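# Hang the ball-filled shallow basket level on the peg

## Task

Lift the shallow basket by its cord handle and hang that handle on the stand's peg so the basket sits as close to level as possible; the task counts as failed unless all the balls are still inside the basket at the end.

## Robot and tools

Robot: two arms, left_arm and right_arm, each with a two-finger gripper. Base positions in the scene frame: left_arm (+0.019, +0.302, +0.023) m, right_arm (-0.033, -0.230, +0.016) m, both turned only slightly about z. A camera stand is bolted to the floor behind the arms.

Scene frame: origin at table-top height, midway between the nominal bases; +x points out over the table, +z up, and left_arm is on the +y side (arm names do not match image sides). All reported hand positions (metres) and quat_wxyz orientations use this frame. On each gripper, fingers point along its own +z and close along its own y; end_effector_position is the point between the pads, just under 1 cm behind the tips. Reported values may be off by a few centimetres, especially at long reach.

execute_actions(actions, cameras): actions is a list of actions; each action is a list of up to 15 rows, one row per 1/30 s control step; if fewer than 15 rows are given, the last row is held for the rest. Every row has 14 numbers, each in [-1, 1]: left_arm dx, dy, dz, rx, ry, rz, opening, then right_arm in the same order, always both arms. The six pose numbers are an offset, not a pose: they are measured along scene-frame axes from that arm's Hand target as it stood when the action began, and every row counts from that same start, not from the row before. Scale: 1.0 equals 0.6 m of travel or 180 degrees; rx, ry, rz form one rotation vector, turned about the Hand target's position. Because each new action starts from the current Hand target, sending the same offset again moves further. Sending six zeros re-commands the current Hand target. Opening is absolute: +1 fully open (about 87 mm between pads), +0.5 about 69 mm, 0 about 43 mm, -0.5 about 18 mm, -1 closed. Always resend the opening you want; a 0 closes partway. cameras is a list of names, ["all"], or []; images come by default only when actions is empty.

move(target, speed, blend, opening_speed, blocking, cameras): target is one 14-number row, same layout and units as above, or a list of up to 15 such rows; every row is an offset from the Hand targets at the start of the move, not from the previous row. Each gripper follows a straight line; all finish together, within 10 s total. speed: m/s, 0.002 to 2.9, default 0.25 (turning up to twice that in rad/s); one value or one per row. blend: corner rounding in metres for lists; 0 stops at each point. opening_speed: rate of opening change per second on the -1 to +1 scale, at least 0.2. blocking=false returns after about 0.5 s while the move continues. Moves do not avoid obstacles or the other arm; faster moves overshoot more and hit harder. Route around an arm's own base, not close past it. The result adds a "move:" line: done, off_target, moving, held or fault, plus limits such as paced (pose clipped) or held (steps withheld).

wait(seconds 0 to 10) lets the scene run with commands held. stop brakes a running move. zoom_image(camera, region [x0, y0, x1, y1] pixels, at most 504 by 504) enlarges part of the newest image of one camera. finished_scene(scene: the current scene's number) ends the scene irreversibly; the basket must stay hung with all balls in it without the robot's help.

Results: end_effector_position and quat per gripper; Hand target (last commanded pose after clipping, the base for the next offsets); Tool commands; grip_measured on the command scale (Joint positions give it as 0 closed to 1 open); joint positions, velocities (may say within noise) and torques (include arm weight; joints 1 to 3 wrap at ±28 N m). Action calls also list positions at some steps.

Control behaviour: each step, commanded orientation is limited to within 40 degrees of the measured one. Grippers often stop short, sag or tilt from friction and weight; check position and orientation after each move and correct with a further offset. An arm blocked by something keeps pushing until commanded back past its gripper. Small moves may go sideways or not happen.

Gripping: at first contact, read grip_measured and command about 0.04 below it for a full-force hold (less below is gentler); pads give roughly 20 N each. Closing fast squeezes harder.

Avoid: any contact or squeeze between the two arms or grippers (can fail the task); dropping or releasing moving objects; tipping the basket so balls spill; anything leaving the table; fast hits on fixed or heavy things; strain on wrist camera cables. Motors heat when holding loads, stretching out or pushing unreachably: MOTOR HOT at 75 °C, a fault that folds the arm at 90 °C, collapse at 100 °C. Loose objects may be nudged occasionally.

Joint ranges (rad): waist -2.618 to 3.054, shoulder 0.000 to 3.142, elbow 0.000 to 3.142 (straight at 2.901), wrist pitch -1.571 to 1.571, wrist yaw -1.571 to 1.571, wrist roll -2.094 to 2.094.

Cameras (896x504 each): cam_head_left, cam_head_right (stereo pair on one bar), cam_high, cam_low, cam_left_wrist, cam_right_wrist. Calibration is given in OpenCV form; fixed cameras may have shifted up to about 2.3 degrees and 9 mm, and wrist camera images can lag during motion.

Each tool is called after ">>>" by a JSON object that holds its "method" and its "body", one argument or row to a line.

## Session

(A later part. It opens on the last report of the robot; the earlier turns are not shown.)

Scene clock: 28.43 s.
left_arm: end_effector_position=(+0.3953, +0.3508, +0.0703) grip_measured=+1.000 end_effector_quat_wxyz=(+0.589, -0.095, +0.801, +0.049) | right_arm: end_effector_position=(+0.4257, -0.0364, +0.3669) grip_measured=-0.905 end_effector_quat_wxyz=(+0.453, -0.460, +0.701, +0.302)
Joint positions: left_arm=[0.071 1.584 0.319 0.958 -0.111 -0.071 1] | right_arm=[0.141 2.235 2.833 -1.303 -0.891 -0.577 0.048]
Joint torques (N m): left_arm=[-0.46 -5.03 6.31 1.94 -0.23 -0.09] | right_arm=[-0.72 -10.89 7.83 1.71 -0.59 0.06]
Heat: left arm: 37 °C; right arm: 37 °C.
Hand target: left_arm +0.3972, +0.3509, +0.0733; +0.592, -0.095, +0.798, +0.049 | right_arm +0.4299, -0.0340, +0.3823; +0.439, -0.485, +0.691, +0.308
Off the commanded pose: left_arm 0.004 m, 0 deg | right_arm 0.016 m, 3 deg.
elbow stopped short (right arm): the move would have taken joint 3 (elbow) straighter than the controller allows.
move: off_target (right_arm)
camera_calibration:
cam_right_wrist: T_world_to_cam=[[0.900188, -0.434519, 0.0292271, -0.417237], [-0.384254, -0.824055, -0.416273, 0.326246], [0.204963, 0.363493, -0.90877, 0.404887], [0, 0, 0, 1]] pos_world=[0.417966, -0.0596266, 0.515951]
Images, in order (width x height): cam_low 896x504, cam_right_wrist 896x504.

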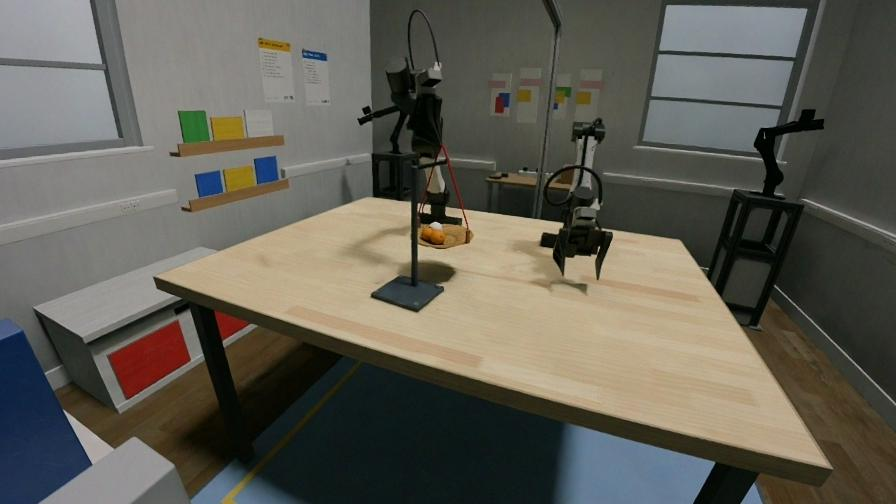

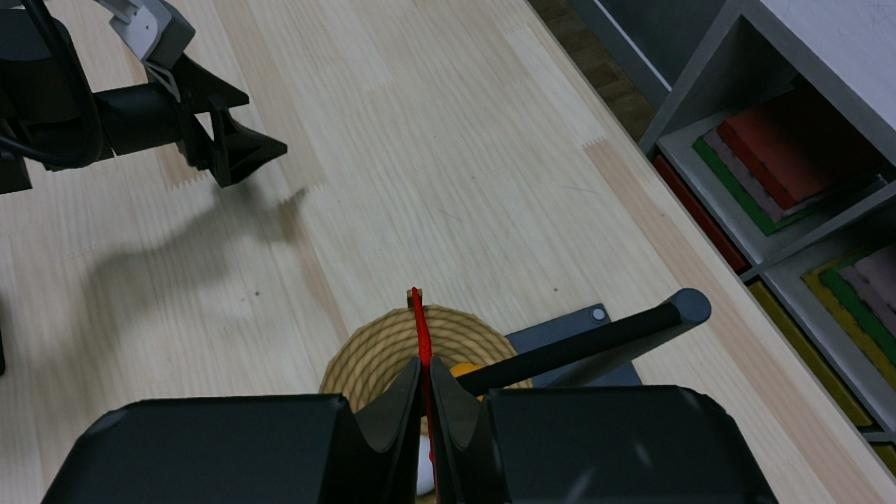

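>>> {"method": "move", "body": {
  "target": [0,0,0,0,0,0,1,0,0,-0.065,0,0,0,-1],
  "speed": 0.05,
  "cameras": ["cam_low","cam_right_wrist"]
}}

>>> {"method": "zoom_image", "body": {
  "camera": "cam_low",
  "region": [360, 120, 540, 280]
}}

Scene clock: 30.10 s.
left_arm: end_effector_position=(+0.3953, +0.3508, +0.0703) grip_measured=+1.000 end_effector_quat_wxyz=(+0.589, -0.095, +0.801, +0.049) | right_arm: end_effector_position=(+0.4299, -0.0371, +0.3397) grip_measured=-0.905 end_effector_quat_wxyz=(+0.429, -0.478, +0.704, +0.302)
Joint positions: left_arm=[0.071 1.584 0.319 0.958 -0.111 -0.071 1] | right_arm=[0.141 2.243 2.759 -1.313 -0.894 -0.657 0.048]
Joint torques (N m): left_arm=[-0.43 -5.09 6.42 1.93 -0.23 -0.08] | right_arm=[-0.28 -12.31 4.42 1.51 -0.63 -0.18]
Heat: left arm: 37 °C; right arm: 38 °C.
Hand target: left_arm +0.3972, +0.3509, +0.0733; +0.592, -0.095, +0.798, +0.049 | right_arm +0.4299, -0.0340, +0.3434; +0.439, -0.485, +0.691, +0.308
Off the commanded pose: left_arm 0.004 m, 0 deg | right_arm 0.005 m, 2 deg.
move: done
camera_calibration:
cam_right_wrist: T_world_to_cam=[[0.916017, -0.40046, 0.023346, -0.424078], [-0.363433, -0.85314, -0.374258, 0.291608], [0.169793, 0.334342, -0.927031, 0.399768], [0, 0, 0, 1]] pos_world=[0.426565, -0.0547029, 0.489634]
Images, in order (width x height): cam_low 896x504, cam_right_wrist 896x504.

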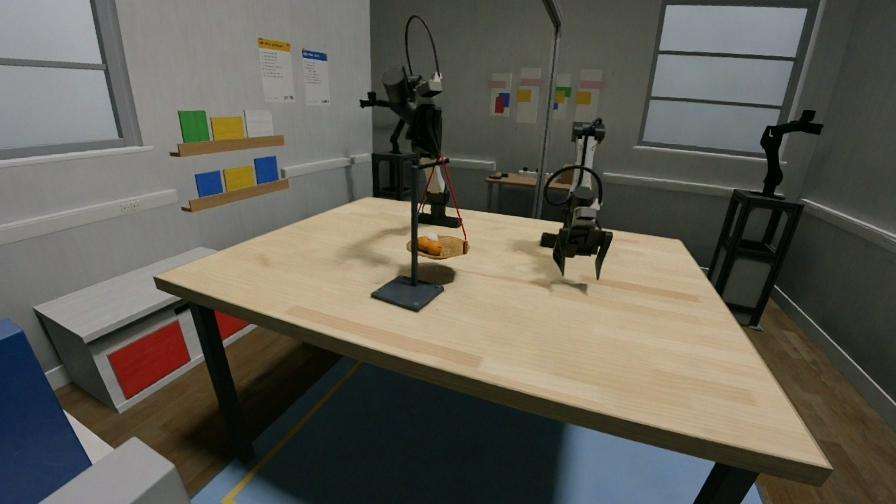

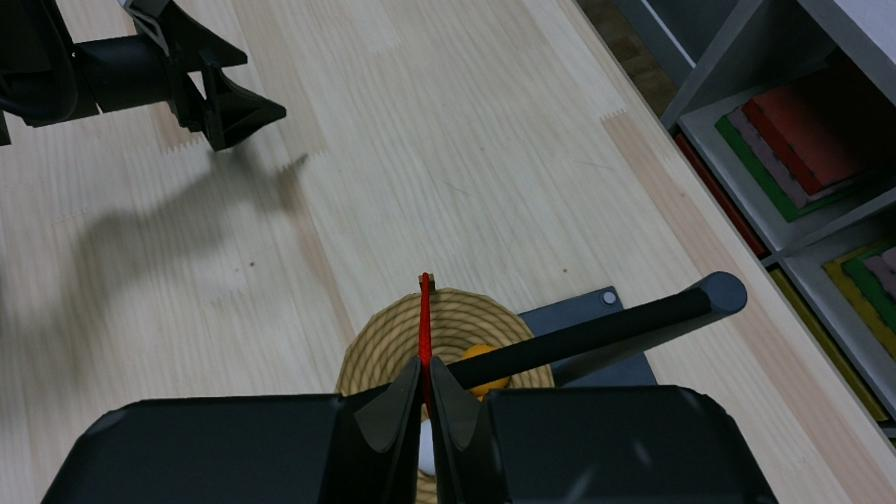

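Scaled by 2.800 from the camera's 896x504 image, which has a finer 1280x720 frame.

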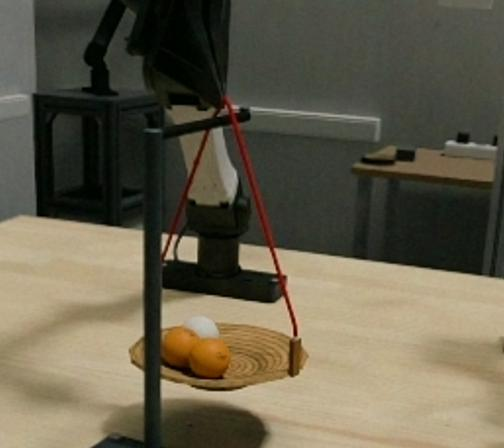

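>>> {"method": "move", "body": {
  "target": [0,0,0,0,0,0,1,0,0,-0.04,0,0,0,-1],
  "speed": 0.05,
  "cameras": ["cam_low","cam_right_wrist"]
}}

>>> {"method": "zoom_image", "body": {
  "camera": "cam_low",
  "region": [360, 120, 540, 280]
}}

Scene clock: 31.43 s.
left_arm: end_effector_position=(+0.3953, +0.3508, +0.0703) grip_measured=+1.000 end_effector_quat_wxyz=(+0.589, -0.095, +0.801, +0.049) | right_arm: end_effector_position=(+0.4311, -0.0351, +0.3299) grip_measured=-0.905 end_effector_quat_wxyz=(+0.451, -0.489, +0.681, +0.305)
Joint positions: left_arm=[0.071 1.584 0.319 0.958 -0.111 -0.071 1] | right_arm=[0.135 2.074 2.374 -1.05 -0.931 -0.671 0.048]
Joint torques (N m): left_arm=[-0.31 -5.04 6.46 1.95 -0.23 -0.11] | right_arm=[0.03 -11.4 3.66 1.36 -0.17 0.01]
Heat: left arm: 37 °C; right arm: 38 °C.
Hand target: left_arm +0.3972, +0.3509, +0.0733; +0.592, -0.095, +0.798, +0.049 | right_arm +0.4300, -0.0340, +0.3194; +0.439, -0.485, +0.691, +0.308
Off the commanded pose: left_arm 0.004 m, 0 deg | right_arm 0.011 m, 2 deg.
move: off_target (right_arm)
camera_calibration:
cam_right_wrist: T_world_to_cam=[[0.924071, -0.377032, 0.062765, -0.439815], [-0.319007, -0.851226, -0.416712, 0.284945], [0.210541, 0.365049, -0.906869, 0.366649], [0, 0, 0, 1]] pos_world=[0.420125, -0.0571168, 0.478847]
Images, in order (width x height): cam_low 896x504, cam_right_wrist 896x504.

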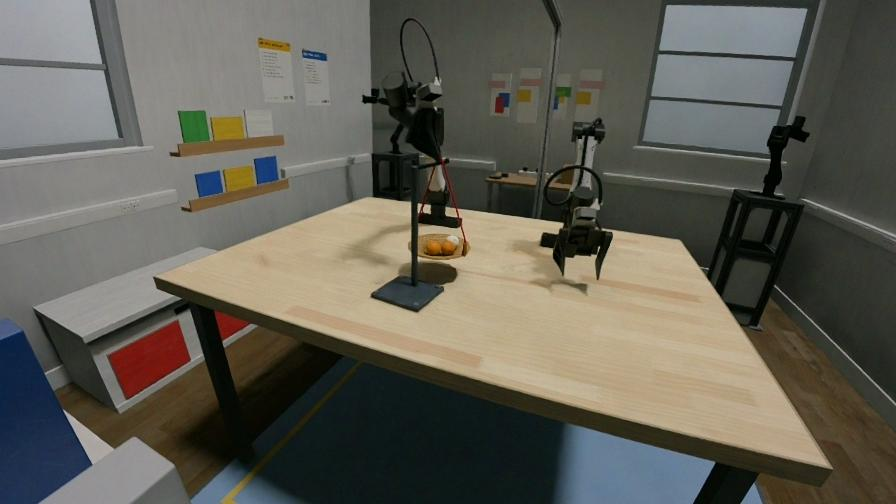

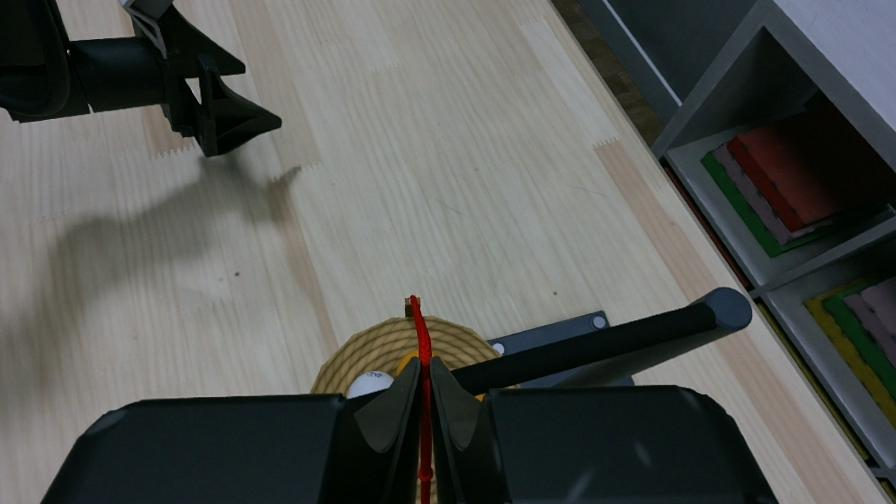

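Scaled by 2.800 from the camera's 896x504 image, which has a finer 1280x720 frame.

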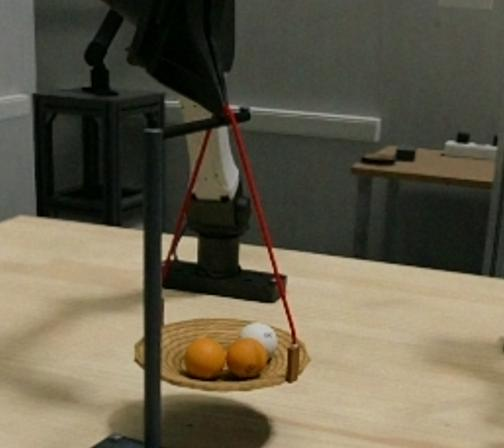

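>>> {"method": "move", "body": {
  "target": [0,0,0,0,0,0,1,0,0,0.007,0,0,0,-0.6],
  "opening_speed": 0.3,
  "speed": 0.03,
  "cameras": ["cam_low","cam_right_wrist"]
}}

>>> {"method": "zoom_image", "body": {
  "camera": "cam_low",
  "region": [360, 120, 540, 280]
}}

Scene clock: 33.10 s.
left_arm: end_effector_position=(+0.3953, +0.3508, +0.0703) grip_measured=+1.000 end_effector_quat_wxyz=(+0.589, -0.095, +0.801, +0.049) | right_arm: end_effector_position=(+0.4294, -0.0344, +0.3299) grip_measured=-0.600 end_effector_quat_wxyz=(+0.449, -0.488, +0.682, +0.310)
Joint positions: left_arm=[0.071 1.584 0.319 0.958 -0.111 -0.071 1] | right_arm=[0.135 2.074 2.374 -1.054 -0.938 -0.667 0.2]
Joint torques (N m): left_arm=[-0.42 -5.04 6.35 1.94 -0.22 -0.1] | right_arm=[0.14 -10.26 6.43 1.19 -0.1 -0.01]
Heat: left arm: 37 °C; right arm: 39 °C.
Hand target: left_arm +0.3972, +0.3509, +0.0733; +0.592, -0.095, +0.798, +0.049 | right_arm +0.4300, -0.0340, +0.3235; +0.439, -0.485, +0.691, +0.307
Off the commanded pose: left_arm 0.004 m, 0 deg | right_arm 0.006 m, 2 deg.
move: done
camera_calibration:
cam_right_wrist: T_world_to_cam=[[0.92591, -0.374074, 0.052519, -0.435369], [-0.319666, -0.850019, -0.418665, 0.286077], [0.201254, 0.370858, -0.906621, 0.370843], [0, 0, 0, 1]] pos_world=[0.419929, -0.0572198, 0.478849]
Images, in order (width x height): cam_low 896x504, cam_right_wrist 896x504.

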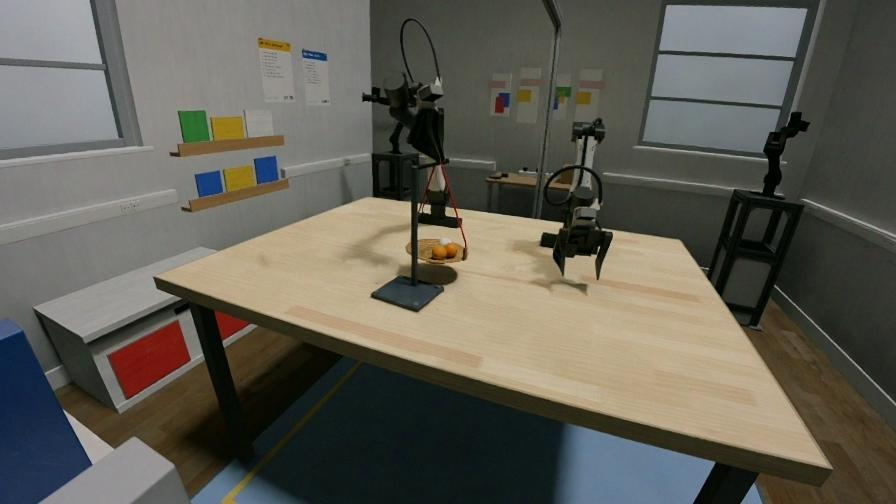

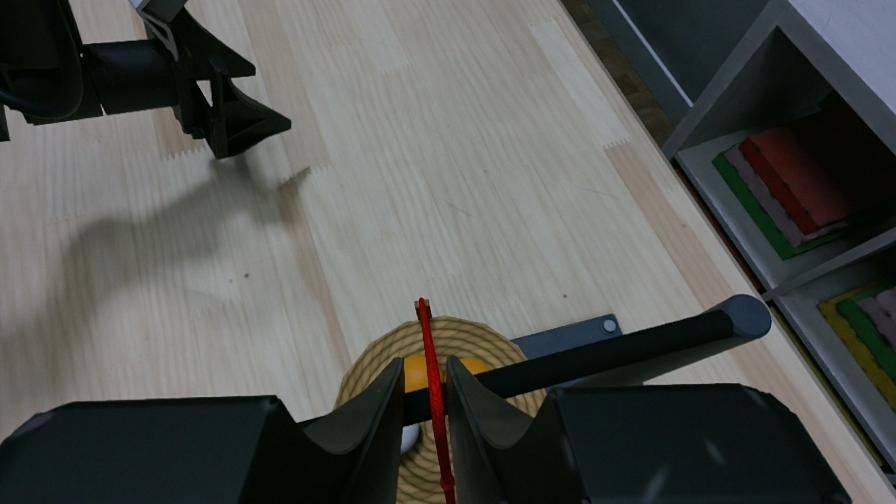

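Scaled by 2.800 from the camera's 896x504 image, which has a finer 1280x720 frame.

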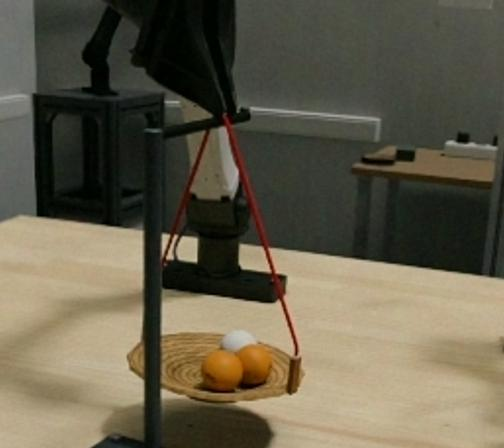

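>>> {"method": "move", "body": {
  "target": [
    [0,0,0,0,0,0,1,-0.04,-0.113,0.057,0,0,0,-0.2],
    [0,0,0,0,0,0,1,-0.03,-0.11,0.0,0,0,0,-0.2]
  ],
  "opening_speed": 0.6,
  "speed": 0.08,
  "cameras": ["cam_low","cam_right_wrist"]
}}

>>> {"method": "zoom_image", "body": {
  "camera": "cam_low",
  "region": [360, 120, 540, 280]
}}

Scene clock: 36.47 s.
left_arm: end_effector_position=(+0.3953, +0.3508, +0.0703) grip_measured=+1.000 end_effector_quat_wxyz=(+0.589, -0.095, +0.801, +0.049) | right_arm: end_effector_position=(+0.4172, -0.1037, +0.3102) grip_measured=-0.200 end_effector_quat_wxyz=(+0.426, -0.480, +0.701, +0.310)
Joint positions: left_arm=[0.071 1.584 0.319 0.958 -0.111 -0.071 1] | right_arm=[-0.023 2.074 2.363 -1.284 -1.012 -0.888 0.4]
Joint torques (N m): left_arm=[-0.34 -5.05 6.37 1.95 -0.22 -0.06] | right_arm=[0.08 -14.26 4.56 1.26 -0.51 0.06]
Heat: left arm: 37 °C; right arm: 40 °C.
Hand target: left_arm +0.3972, +0.3509, +0.0733; +0.592, -0.095, +0.798, +0.049 | right_arm +0.4120, -0.1001, +0.3236; +0.439, -0.485, +0.691, +0.307
Off the commanded pose: left_arm 0.004 m, 0 deg | right_arm 0.015 m, 2 deg.
move: off_target (right_arm)
camera_calibration:
cam_right_wrist: T_world_to_cam=[[0.921801, -0.387484, 0.0117813, -0.43601], [-0.354759, -0.855425, -0.37735, 0.216346], [0.156295, 0.343662, -0.925996, 0.403092], [0, 0, 0, 1]] pos_world=[0.415665, -0.122406, 0.460036]
Images, in order (width x height): cam_low 896x504, cam_right_wrist 896x504.

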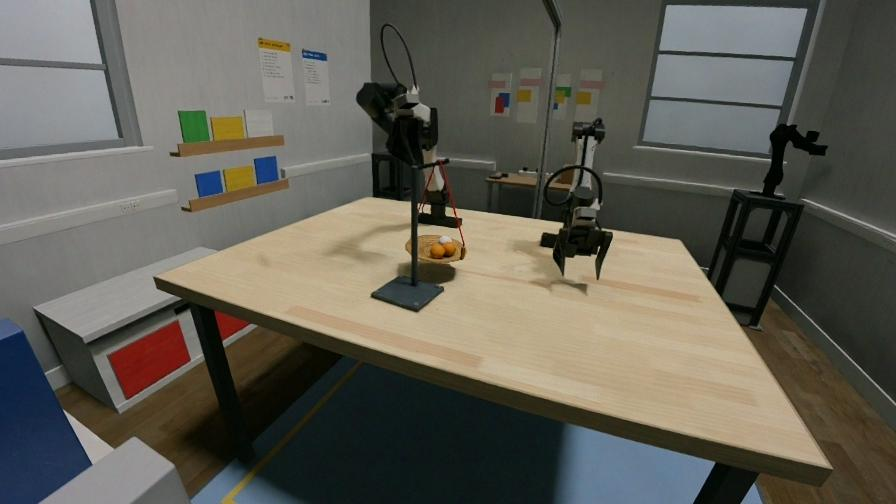

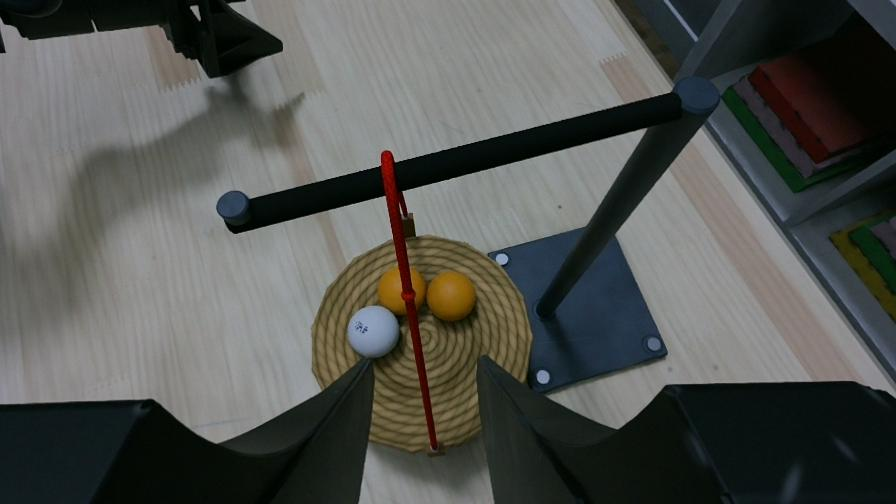

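Scaled by 2.800 from the camera's 896x504 image, which has a finer 1280x720 frame.

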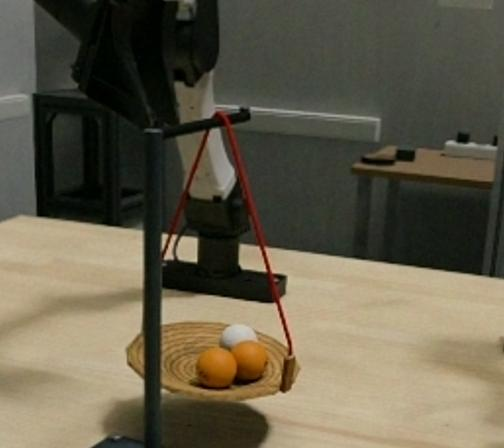

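>>> {"method": "move", "body": {
  "target": [
    [0,0,0,0,0,0,1,0.02,0.02,-0.028,0,0,0,-0.2],
    [0,0,0,0,0,0,1,0.027,0.083,-0.028,0,0,0,-0.2]
  ],
  "speed": 0.08,
  "cameras": ["cam_right_wrist"]
}}

Scene clock: 39.47 s.
left_arm: end_effector_position=(+0.3953, +0.3508, +0.0703) grip_measured=+1.000 end_effector_quat_wxyz=(+0.589, -0.095, +0.801, +0.049) | right_arm: end_effector_position=(+0.4327, -0.0492, +0.2896) grip_measured=-0.200 end_effector_quat_wxyz=(+0.422, -0.482, +0.699, +0.319)
Joint positions: left_arm=[0.071 1.584 0.319 0.958 -0.111 -0.071 1] | right_arm=[0.103 2.073 2.242 -1.034 -0.952 -0.719 0.4]
Joint torques (N m): left_arm=[-0.32 -4.98 6.34 1.94 -0.22 -0.1] | right_arm=[-0.29 -15.71 4.96 1.46 -0.28 0.08]
Heat: left arm: 38 °C; right arm: 41 °C.
Hand target: left_arm +0.3972, +0.3509, +0.0733; +0.592, -0.095, +0.798, +0.049 | right_arm +0.4282, -0.0502, +0.3068; +0.439, -0.485, +0.691, +0.307
Off the commanded pose: left_arm 0.004 m, 0 deg | right_arm 0.018 m, 3 deg.
move: off_target (right_arm)
camera_calibration:
cam_right_wrist: T_world_to_cam=[[0.927442, -0.373967, -0.000778632, -0.427052], [-0.346122, -0.857595, -0.380435, 0.257731], [0.141602, 0.353101, -0.924807, 0.369397], [0, 0, 0, 1]] pos_world=[0.432964, -0.0691093, 0.439339]
Images, in order (width x height): cam_right_wrist 896x504.

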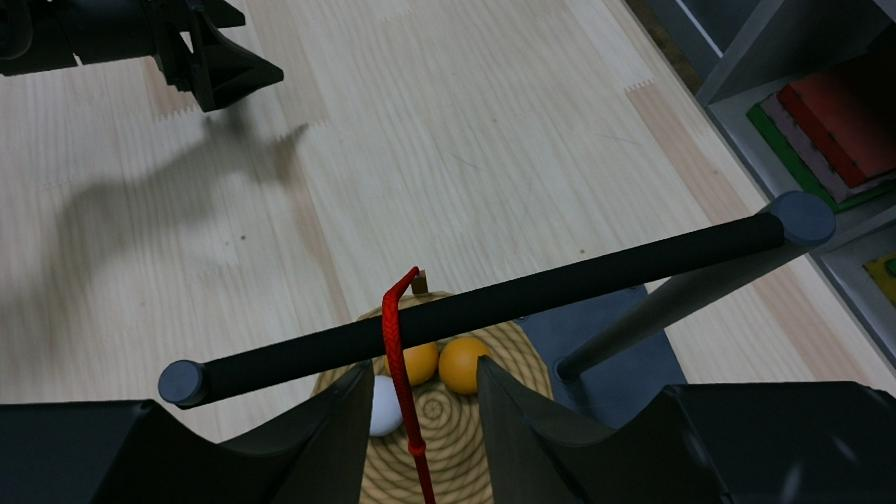

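>>> {"method": "move", "body": {
  "target": [
    [0,0,0,0,0,0,1,-0.01,0,0,0,0,0,-0.2],
    [0,0,0,0,0,0,1,-0.01,0,0,0,0,0,-1]
  ],
  "opening_speed": 0.6,
  "speed": 0.05
}}

>>> {"method": "move", "body": {
  "target": [0,0,0,0,0,0,1,0,-0.002,-0.013,0,0,0,-1],
  "speed": 0.03,
  "cameras": ["cam_low","cam_right_wrist"]
}}

>>> {"method": "zoom_image", "body": {
  "camera": "cam_low",
  "region": [360, 120, 540, 280]
}}

Scene clock: 42.07 s.
left_arm: end_effector_position=(+0.3953, +0.3508, +0.0703) grip_measured=+1.000 end_effector_quat_wxyz=(+0.589, -0.095, +0.801, +0.049) | right_arm: end_effector_position=(+0.4265, -0.0500, +0.2921) grip_measured=-0.888 end_effector_quat_wxyz=(+0.424, -0.482, +0.698, +0.317)
Joint positions: left_arm=[0.071 1.584 0.319 0.958 -0.111 -0.071 1] | right_arm=[0.103 2.036 2.193 -1.015 -0.951 -0.717 0.056]
Joint torques (N m): left_arm=[-0.29 -5.05 6.35 1.96 -0.24 -0.09] | right_arm=[-0.35 -15.1 5.05 1.41 -0.32 0.03]
Heat: left arm: 38 °C; right arm: 42 °C.
Hand target: left_arm +0.3972, +0.3509, +0.0733; +0.592, -0.095, +0.798, +0.049 | right_arm +0.4222, -0.0502, +0.3067; +0.439, -0.485, +0.691, +0.308
Off the commanded pose: left_arm 0.004 m, 0 deg | right_arm 0.015 m, 2 deg.
move: off_target (right_arm); target 2's new opening was sent with right_arm's hand 0.015 m and 2 deg from that target

Scene clock: 42.97 s.
left_arm: end_effector_position=(+0.3953, +0.3508, +0.0703) grip_measured=+1.000 end_effector_quat_wxyz=(+0.589, -0.095, +0.801, +0.049) | right_arm: end_effector_position=(+0.4267, -0.0500, +0.2869) grip_measured=-0.888 end_effector_quat_wxyz=(+0.427, -0.483, +0.696, +0.315)
Joint positions: left_arm=[0.071 1.584 0.319 0.958 -0.111 -0.071 1] | right_arm=[0.103 2.017 2.138 -0.971 -0.951 -0.717 0.056]
Joint torques (N m): left_arm=[-0.31 -5.07 6.32 1.94 -0.26 -0.1] | right_arm=[-0.4 -14.75 4.93 1.36 -0.31 -0.03]
Heat: left arm: 38 °C; right arm: 43 °C.
Hand target: left_arm +0.3972, +0.3509, +0.0733; +0.592, -0.095, +0.798, +0.049 | right_arm +0.4222, -0.0514, +0.2988; +0.439, -0.485, +0.691, +0.308
Off the commanded pose: left_arm 0.004 m, 0 deg | right_arm 0.013 m, 2 deg.
move: off_target (right_arm)
camera_calibration:
cam_right_wrist: T_world_to_cam=[[0.926556, -0.375991, 0.0111875, -0.424899], [-0.342839, -0.85635, -0.38617, 0.254197], [0.154777, 0.353972, -0.92236, 0.361706], [0, 0, 0, 1]] pos_world=[0.424858, -0.0701102, 0.43654]
Images, in order (width x height): cam_low 896x504, cam_right_wrist 896x504.

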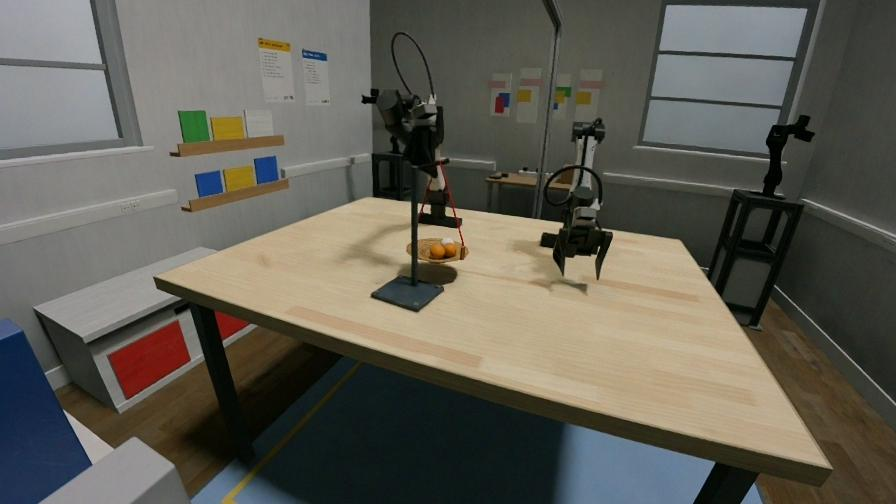

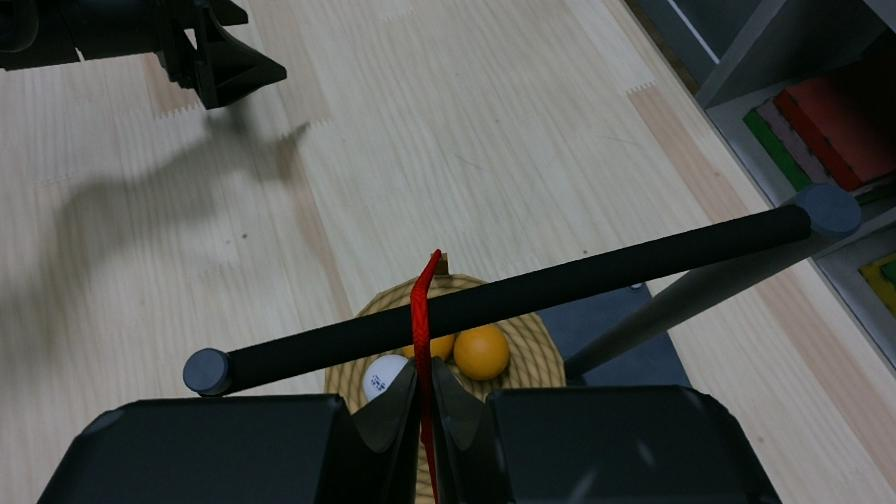

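Scaled by 2.800 from the camera's 896x504 image, which has a finer 1280x720 frame.

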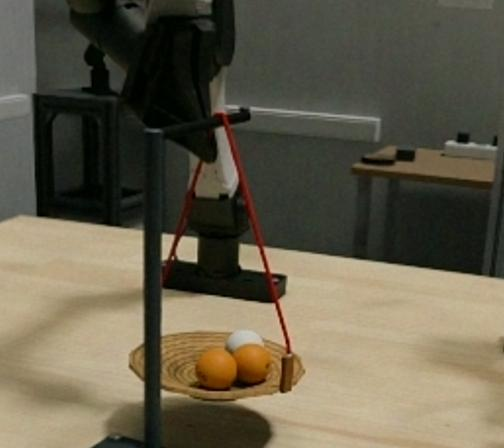

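>>> {"method": "move", "body": {
  "target": [0,0,0,0,0,0,1,0,-0.001,-0.008,0,0,0,-1],
  "speed": 0.03,
  "cameras": ["cam_low","cam_right_wrist"]
}}

>>> {"method": "zoom_image", "body": {
  "camera": "cam_low",
  "region": [360, 120, 540, 280]
}}

Scene clock: 43.93 s.
left_arm: end_effector_position=(+0.3953, +0.3508, +0.0703) grip_measured=+1.000 end_effector_quat_wxyz=(+0.589, -0.095, +0.801, +0.049) | right_arm: end_effector_position=(+0.4266, -0.0500, +0.2835) grip_measured=-0.888 end_effector_quat_wxyz=(+0.428, -0.483, +0.695, +0.315)
Joint positions: left_arm=[0.071 1.584 0.319 0.958 -0.111 -0.071 1] | right_arm=[0.103 2.006 2.106 -0.946 -0.951 -0.717 0.056]
Joint torques (N m): left_arm=[-0.35 -5.12 6.39 1.95 -0.24 -0.1] | right_arm=[-0.61 -14.52 5.01 1.34 -0.33 -0.02]
Heat: left arm: 38 °C; right arm: 43 °C.
Hand target: left_arm +0.3972, +0.3509, +0.0733; +0.592, -0.095, +0.798, +0.049 | right_arm +0.4222, -0.0520, +0.2941; +0.439, -0.485, +0.691, +0.307
Off the commanded pose: left_arm 0.004 m, 0 deg | right_arm 0.012 m, 2 deg.
move: off_target (right_arm)
camera_calibration:
cam_right_wrist: T_world_to_cam=[[0.926488, -0.376045, 0.0145125, -0.425756], [-0.341426, -0.856162, -0.387834, 0.252727], [0.158268, 0.354368, -0.921615, 0.356923], [0, 0, 0, 1]] pos_world=[0.424256, -0.0702104, 0.43314]
Images, in order (width x height): cam_low 896x504, cam_right_wrist 896x504.

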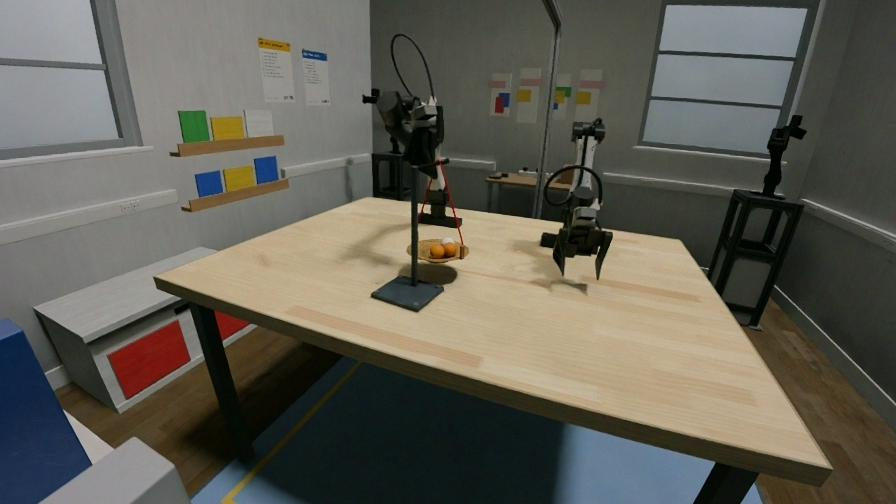

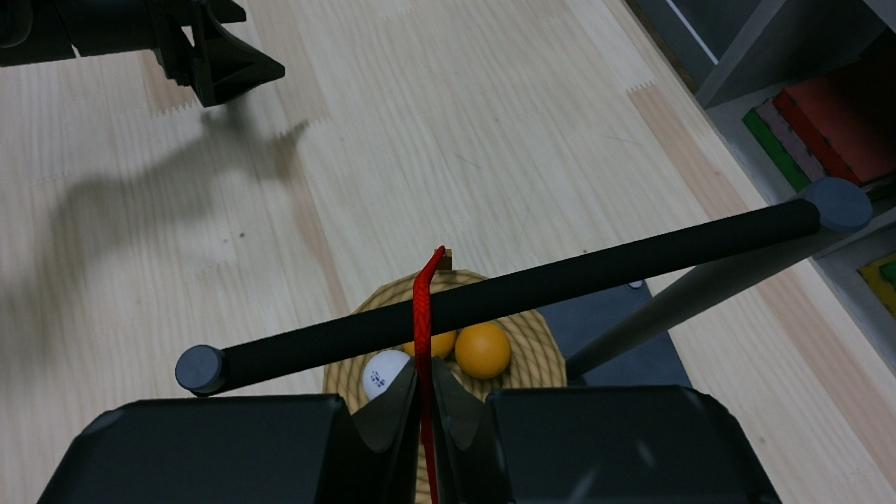

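Scaled by 2.800 from the camera's 896x504 image, which has a finer 1280x720 frame.

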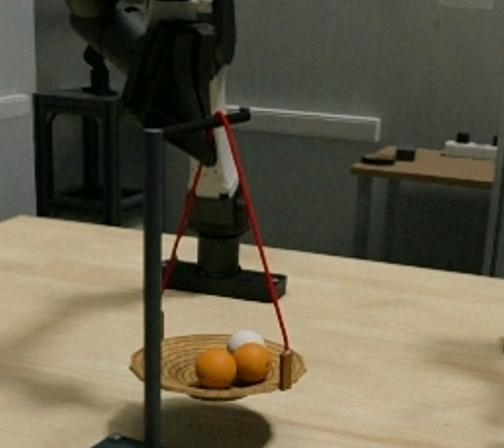

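>>> {"method": "move", "body": {
  "target": [0,0,0,0,0,0,1,0,-0.001,-0.006,0,0,0,-1],
  "speed": 0.03,
  "cameras": ["cam_low"]
}}

>>> {"method": "zoom_image", "body": {
  "camera": "cam_low",
  "region": [360, 120, 540, 280]
}}

>>> {"method": "move", "body": {
  "target": [0,0,0,0,0,0,1,0,-0.001,-0.005,0,0,0,-1],
  "speed": 0.03,
  "cameras": ["cam_low"]
}}

>>> {"method": "zoom_image", "body": {
  "camera": "cam_low",
  "region": [360, 120, 540, 280]
}}

Scene clock: 44.97 s.
left_arm: end_effector_position=(+0.3953, +0.3508, +0.0703) grip_measured=+1.000 end_effector_quat_wxyz=(+0.589, -0.095, +0.801, +0.049) | right_arm: end_effector_position=(+0.4262, -0.0500, +0.2793) grip_measured=-0.888 end_effector_quat_wxyz=(+0.427, -0.483, +0.696, +0.315)
Joint positions: left_arm=[0.071 1.584 0.319 0.958 -0.111 -0.071 1] | right_arm=[0.103 2 2.082 -0.931 -0.951 -0.717 0.056]
Joint torques (N m): left_arm=[-0.4 -5 6.39 1.96 -0.23 -0.1] | right_arm=[-0.69 -14.46 5.04 1.33 -0.33 -0.05]
Heat: left arm: 38 °C; right arm: 43 °C.
Hand target: left_arm +0.3972, +0.3509, +0.0733; +0.592, -0.095, +0.798, +0.049 | right_arm +0.4222, -0.0526, +0.2906; +0.439, -0.485, +0.691, +0.307
Off the commanded pose: left_arm 0.004 m, 0 deg | right_arm 0.012 m, 2 deg.
move: off_target (right_arm)
Images, in order (width x height): cam_low 896x504.

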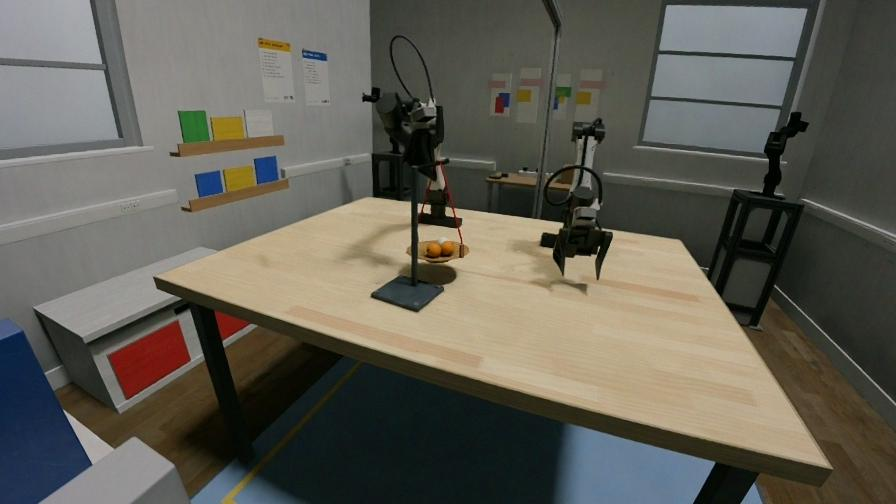

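Scaled by 2.800 from the camera's 896x504 image, which has a finer 1280x720 frame.

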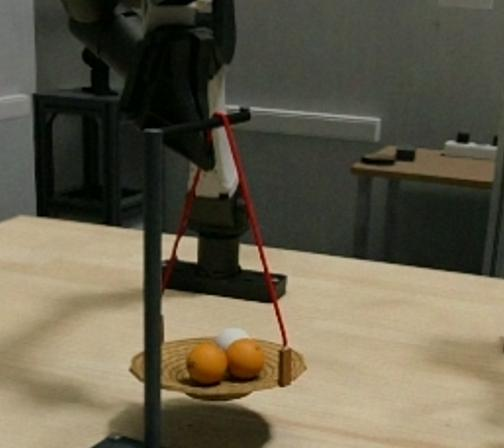

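Scene clock: 45.77 s.
left_arm: end_effector_position=(+0.3953, +0.3508, +0.0703) grip_measured=+1.000 end_effector_quat_wxyz=(+0.589, -0.095, +0.801, +0.049) | right_arm: end_effector_position=(+0.4258, -0.0501, +0.2758) grip_measured=-0.888 end_effector_quat_wxyz=(+0.426, -0.482, +0.697, +0.316)
Joint positions: left_arm=[0.071 1.584 0.319 0.958 -0.111 -0.071 1] | right_arm=[0.103 1.996 2.063 -0.919 -0.951 -0.717 0.056]
Joint torques (N m): left_arm=[-0.32 -5.07 6.3 1.97 -0.25 -0.1] | right_arm=[-0.8 -14.65 5.18 1.36 -0.34 -0.11]
Heat: left arm: 38 °C; right arm: 43 °C.
Hand target: left_arm +0.3972, +0.3509, +0.0733; +0.592, -0.095, +0.798, +0.049 | right_arm +0.4222, -0.0532, +0.2876; +0.439, -0.485, +0.691, +0.307
Off the commanded pose: left_arm 0.004 m, 0 deg | right_arm 0.013 m, 2 deg.
move: off_target (right_arm)
Images, in order (width x height): cam_low 896x504.

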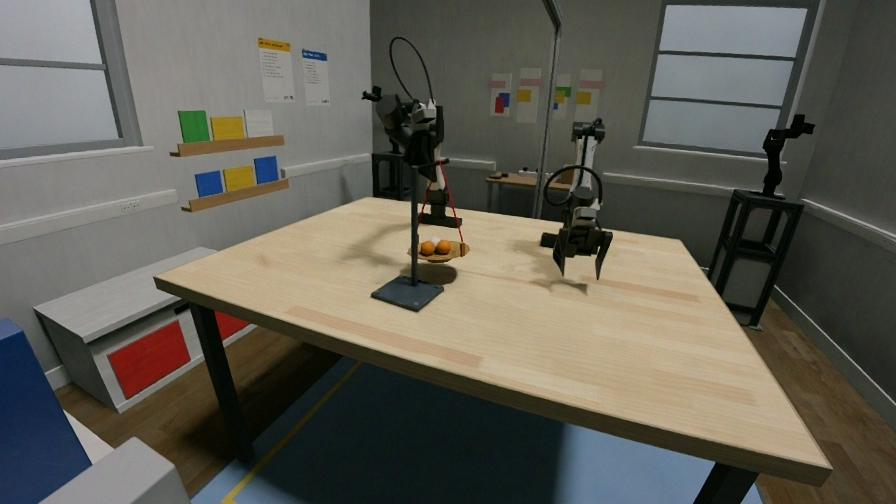

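Scaled by 2.800 from the camera's 896x504 image, which has a finer 1280x720 frame.

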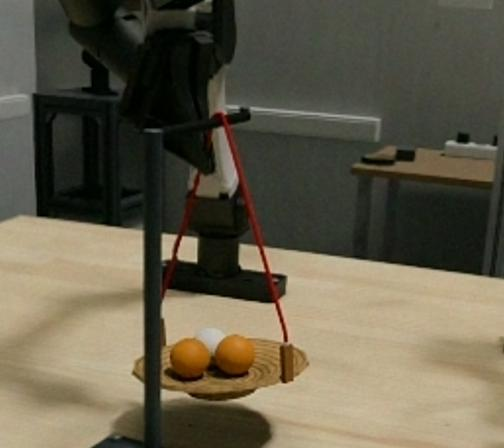

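>>> {"method": "move", "body": {
  "target": [0,0,0,0,0,0,1,0,0.001,0.011,0,0,0,-1],
  "speed": 0.03,
  "cameras": ["cam_low"]
}}

>>> {"method": "zoom_image", "body": {
  "camera": "cam_low",
  "region": [360, 120, 540, 280]
}}

Scene clock: 46.60 s.
left_arm: end_effector_position=(+0.3953, +0.3508, +0.0703) grip_measured=+1.000 end_effector_quat_wxyz=(+0.589, -0.095, +0.801, +0.049) | right_arm: end_effector_position=(+0.4258, -0.0501, +0.2758) grip_measured=-0.888 end_effector_quat_wxyz=(+0.426, -0.482, +0.697, +0.316)
Joint positions: left_arm=[0.071 1.584 0.319 0.958 -0.111 -0.071 1] | right_arm=[0.103 1.996 2.063 -0.919 -0.951 -0.717 0.056]
Joint torques (N m): left_arm=[-0.32 -5.08 6.24 1.94 -0.22 -0.1] | right_arm=[-0.73 -13.93 8.03 1.14 -0.33 0.01]
Heat: left arm: 38 °C; right arm: 44 °C.
Hand target: left_arm +0.3972, +0.3509, +0.0733; +0.592, -0.095, +0.798, +0.049 | right_arm +0.4222, -0.0526, +0.2942; +0.439, -0.485, +0.691, +0.307
Off the commanded pose: left_arm 0.004 m, 0 deg | right_arm 0.019 m, 2 deg.
move: off_target (right_arm)
Images, in order (width x height): cam_low 896x504.

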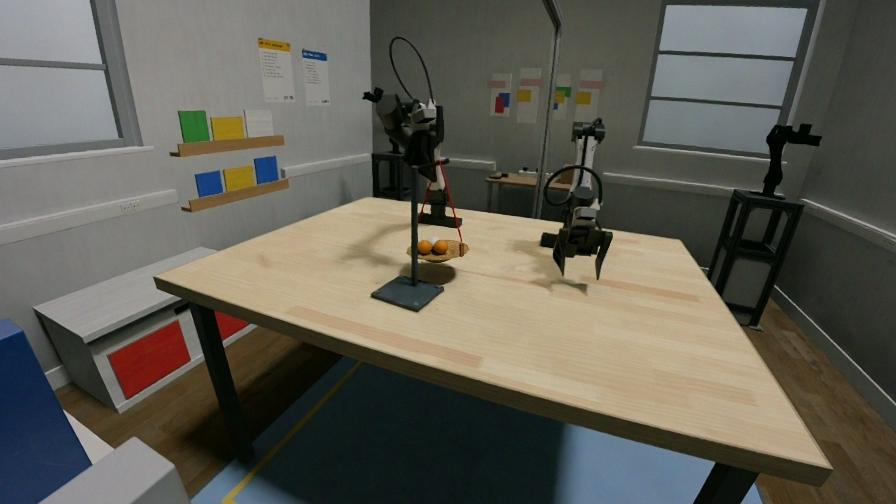

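Scaled by 2.800 from the camera's 896x504 image, which has a finer 1280x720 frame.

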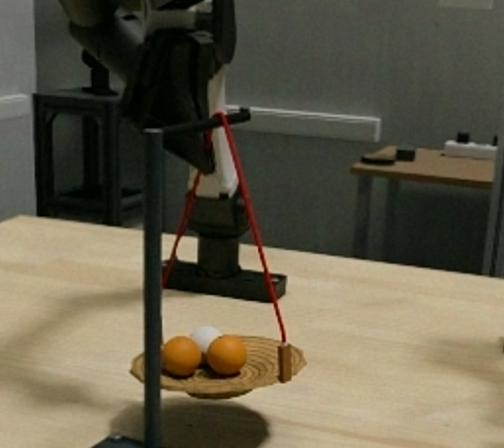

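>>> {"method": "move", "body": {
  "target": [0,0,0,0,0,0,1,0,0.001,0.006,0,0,0,-1],
  "speed": 0.03,
  "cameras": ["cam_low"]
}}

>>> {"method": "zoom_image", "body": {
  "camera": "cam_low",
  "region": [360, 120, 540, 280]
}}

Scene clock: 47.57 s.
left_arm: end_effector_position=(+0.3953, +0.3508, +0.0703) grip_measured=+1.000 end_effector_quat_wxyz=(+0.589, -0.095, +0.801, +0.049) | right_arm: end_effector_position=(+0.4239, -0.0503, +0.2769) grip_measured=-0.888 end_effector_quat_wxyz=(+0.423, -0.482, +0.699, +0.318)
Joint positions: left_arm=[0.071 1.584 0.319 0.958 -0.111 -0.071 1] | right_arm=[0.103 1.996 2.071 -0.934 -0.951 -0.717 0.056]
Joint torques (N m): left_arm=[-0.39 -5.04 6.45 1.95 -0.25 -0.08] | right_arm=[-0.62 -13.45 9.1 1.15 -0.34 0.01]
Heat: left arm: 38 °C; right arm: 44 °C.
Hand target: left_arm +0.3972, +0.3509, +0.0733; +0.592, -0.095, +0.798, +0.049 | right_arm +0.4222, -0.0520, +0.2978; +0.439, -0.485, +0.691, +0.307
Off the commanded pose: left_arm 0.004 m, 0 deg | right_arm 0.021 m, 2 deg.
move: off_target (right_arm)
Images, in order (width x height): cam_low 896x504.

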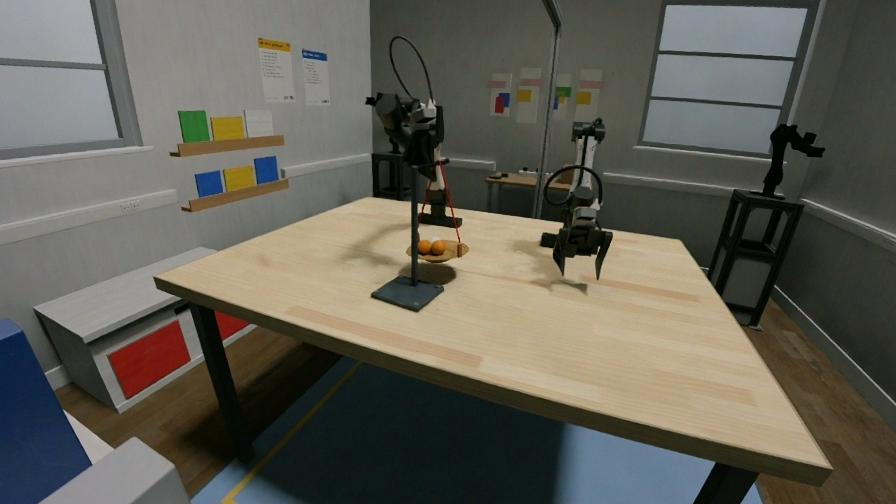

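Scaled by 2.800 from the camera's 896x504 image, which has a finer 1280x720 frame.

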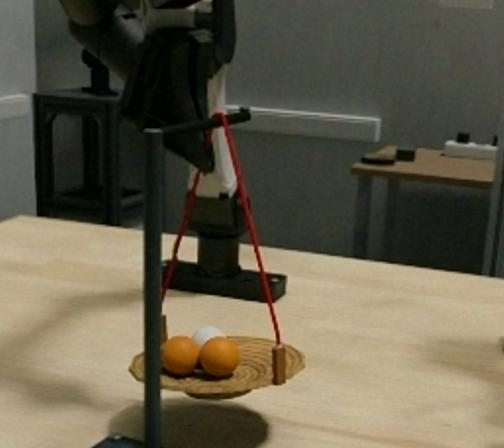

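>>> {"method": "move", "body": {
  "target": [0,0,0,0,0,0,1,0.005,0.001,0.004,0,0,0,-1],
  "speed": 0.03,
  "cameras": ["cam_low","cam_right_wrist"]
}}

>>> {"method": "zoom_image", "body": {
  "camera": "cam_low",
  "region": [360, 120, 540, 280]
}}

Scene clock: 48.57 s.
left_arm: end_effector_position=(+0.3953, +0.3508, +0.0703) grip_measured=+1.000 end_effector_quat_wxyz=(+0.589, -0.095, +0.801, +0.049) | right_arm: end_effector_position=(+0.4233, -0.0507, +0.2871) grip_measured=-0.888 end_effector_quat_wxyz=(+0.428, -0.483, +0.696, +0.314)
Joint positions: left_arm=[0.071 1.584 0.319 0.958 -0.111 -0.071 1] | right_arm=[0.103 1.996 2.109 -0.959 -0.949 -0.717 0.056]
Joint torques (N m): left_arm=[-0.39 -5.03 6.35 1.94 -0.25 -0.08] | right_arm=[-0.57 -11.22 9.18 1.18 -0.33 0.03]
Heat: left arm: 38 °C; right arm: 44 °C.
Hand target: left_arm +0.3972, +0.3509, +0.0733; +0.592, -0.095, +0.798, +0.049 | right_arm +0.4251, -0.0515, +0.3001; +0.439, -0.485, +0.691, +0.307
Off the commanded pose: left_arm 0.004 m, 0 deg | right_arm 0.013 m, 2 deg.
move: off_target (right_arm)
camera_calibration:
cam_right_wrist: T_world_to_cam=[[0.925948, -0.377377, 0.0143795, -0.422711], [-0.343026, -0.856368, -0.385962, 0.252496], [0.157968, 0.352448, -0.922402, 0.361238], [0, 0, 0, 1]] pos_world=[0.420957, -0.0706095, 0.43674]
Images, in order (width x height): cam_low 896x504, cam_right_wrist 896x504.

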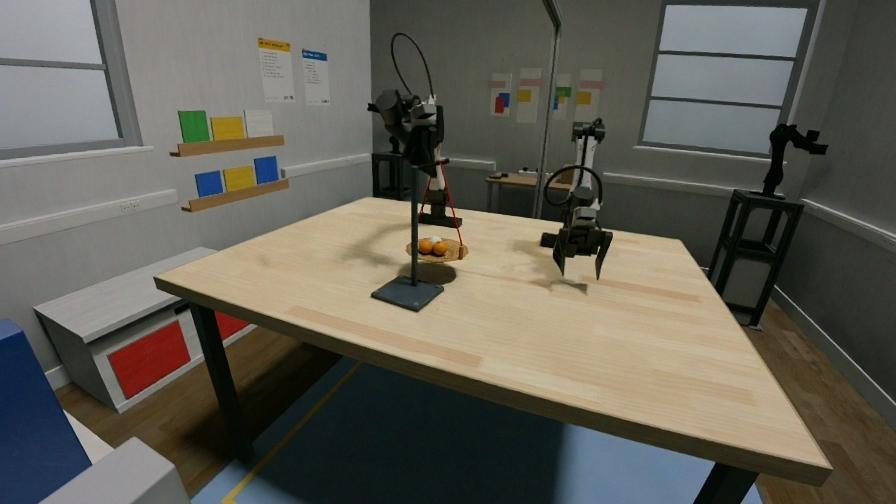

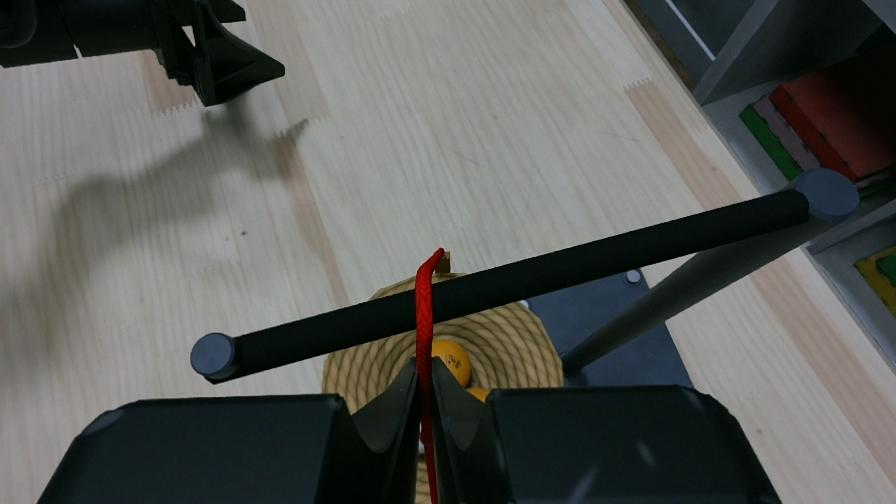

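Scaled by 2.800 from the camera's 896x504 image, which has a finer 1280x720 frame.

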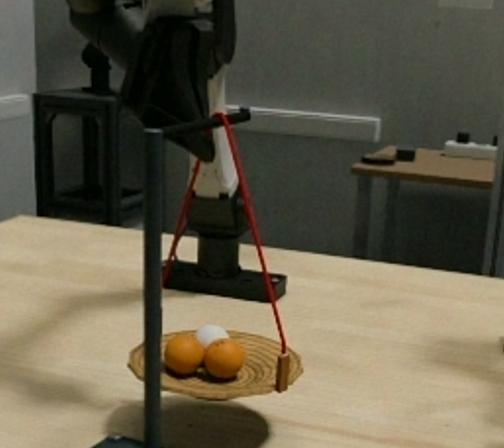

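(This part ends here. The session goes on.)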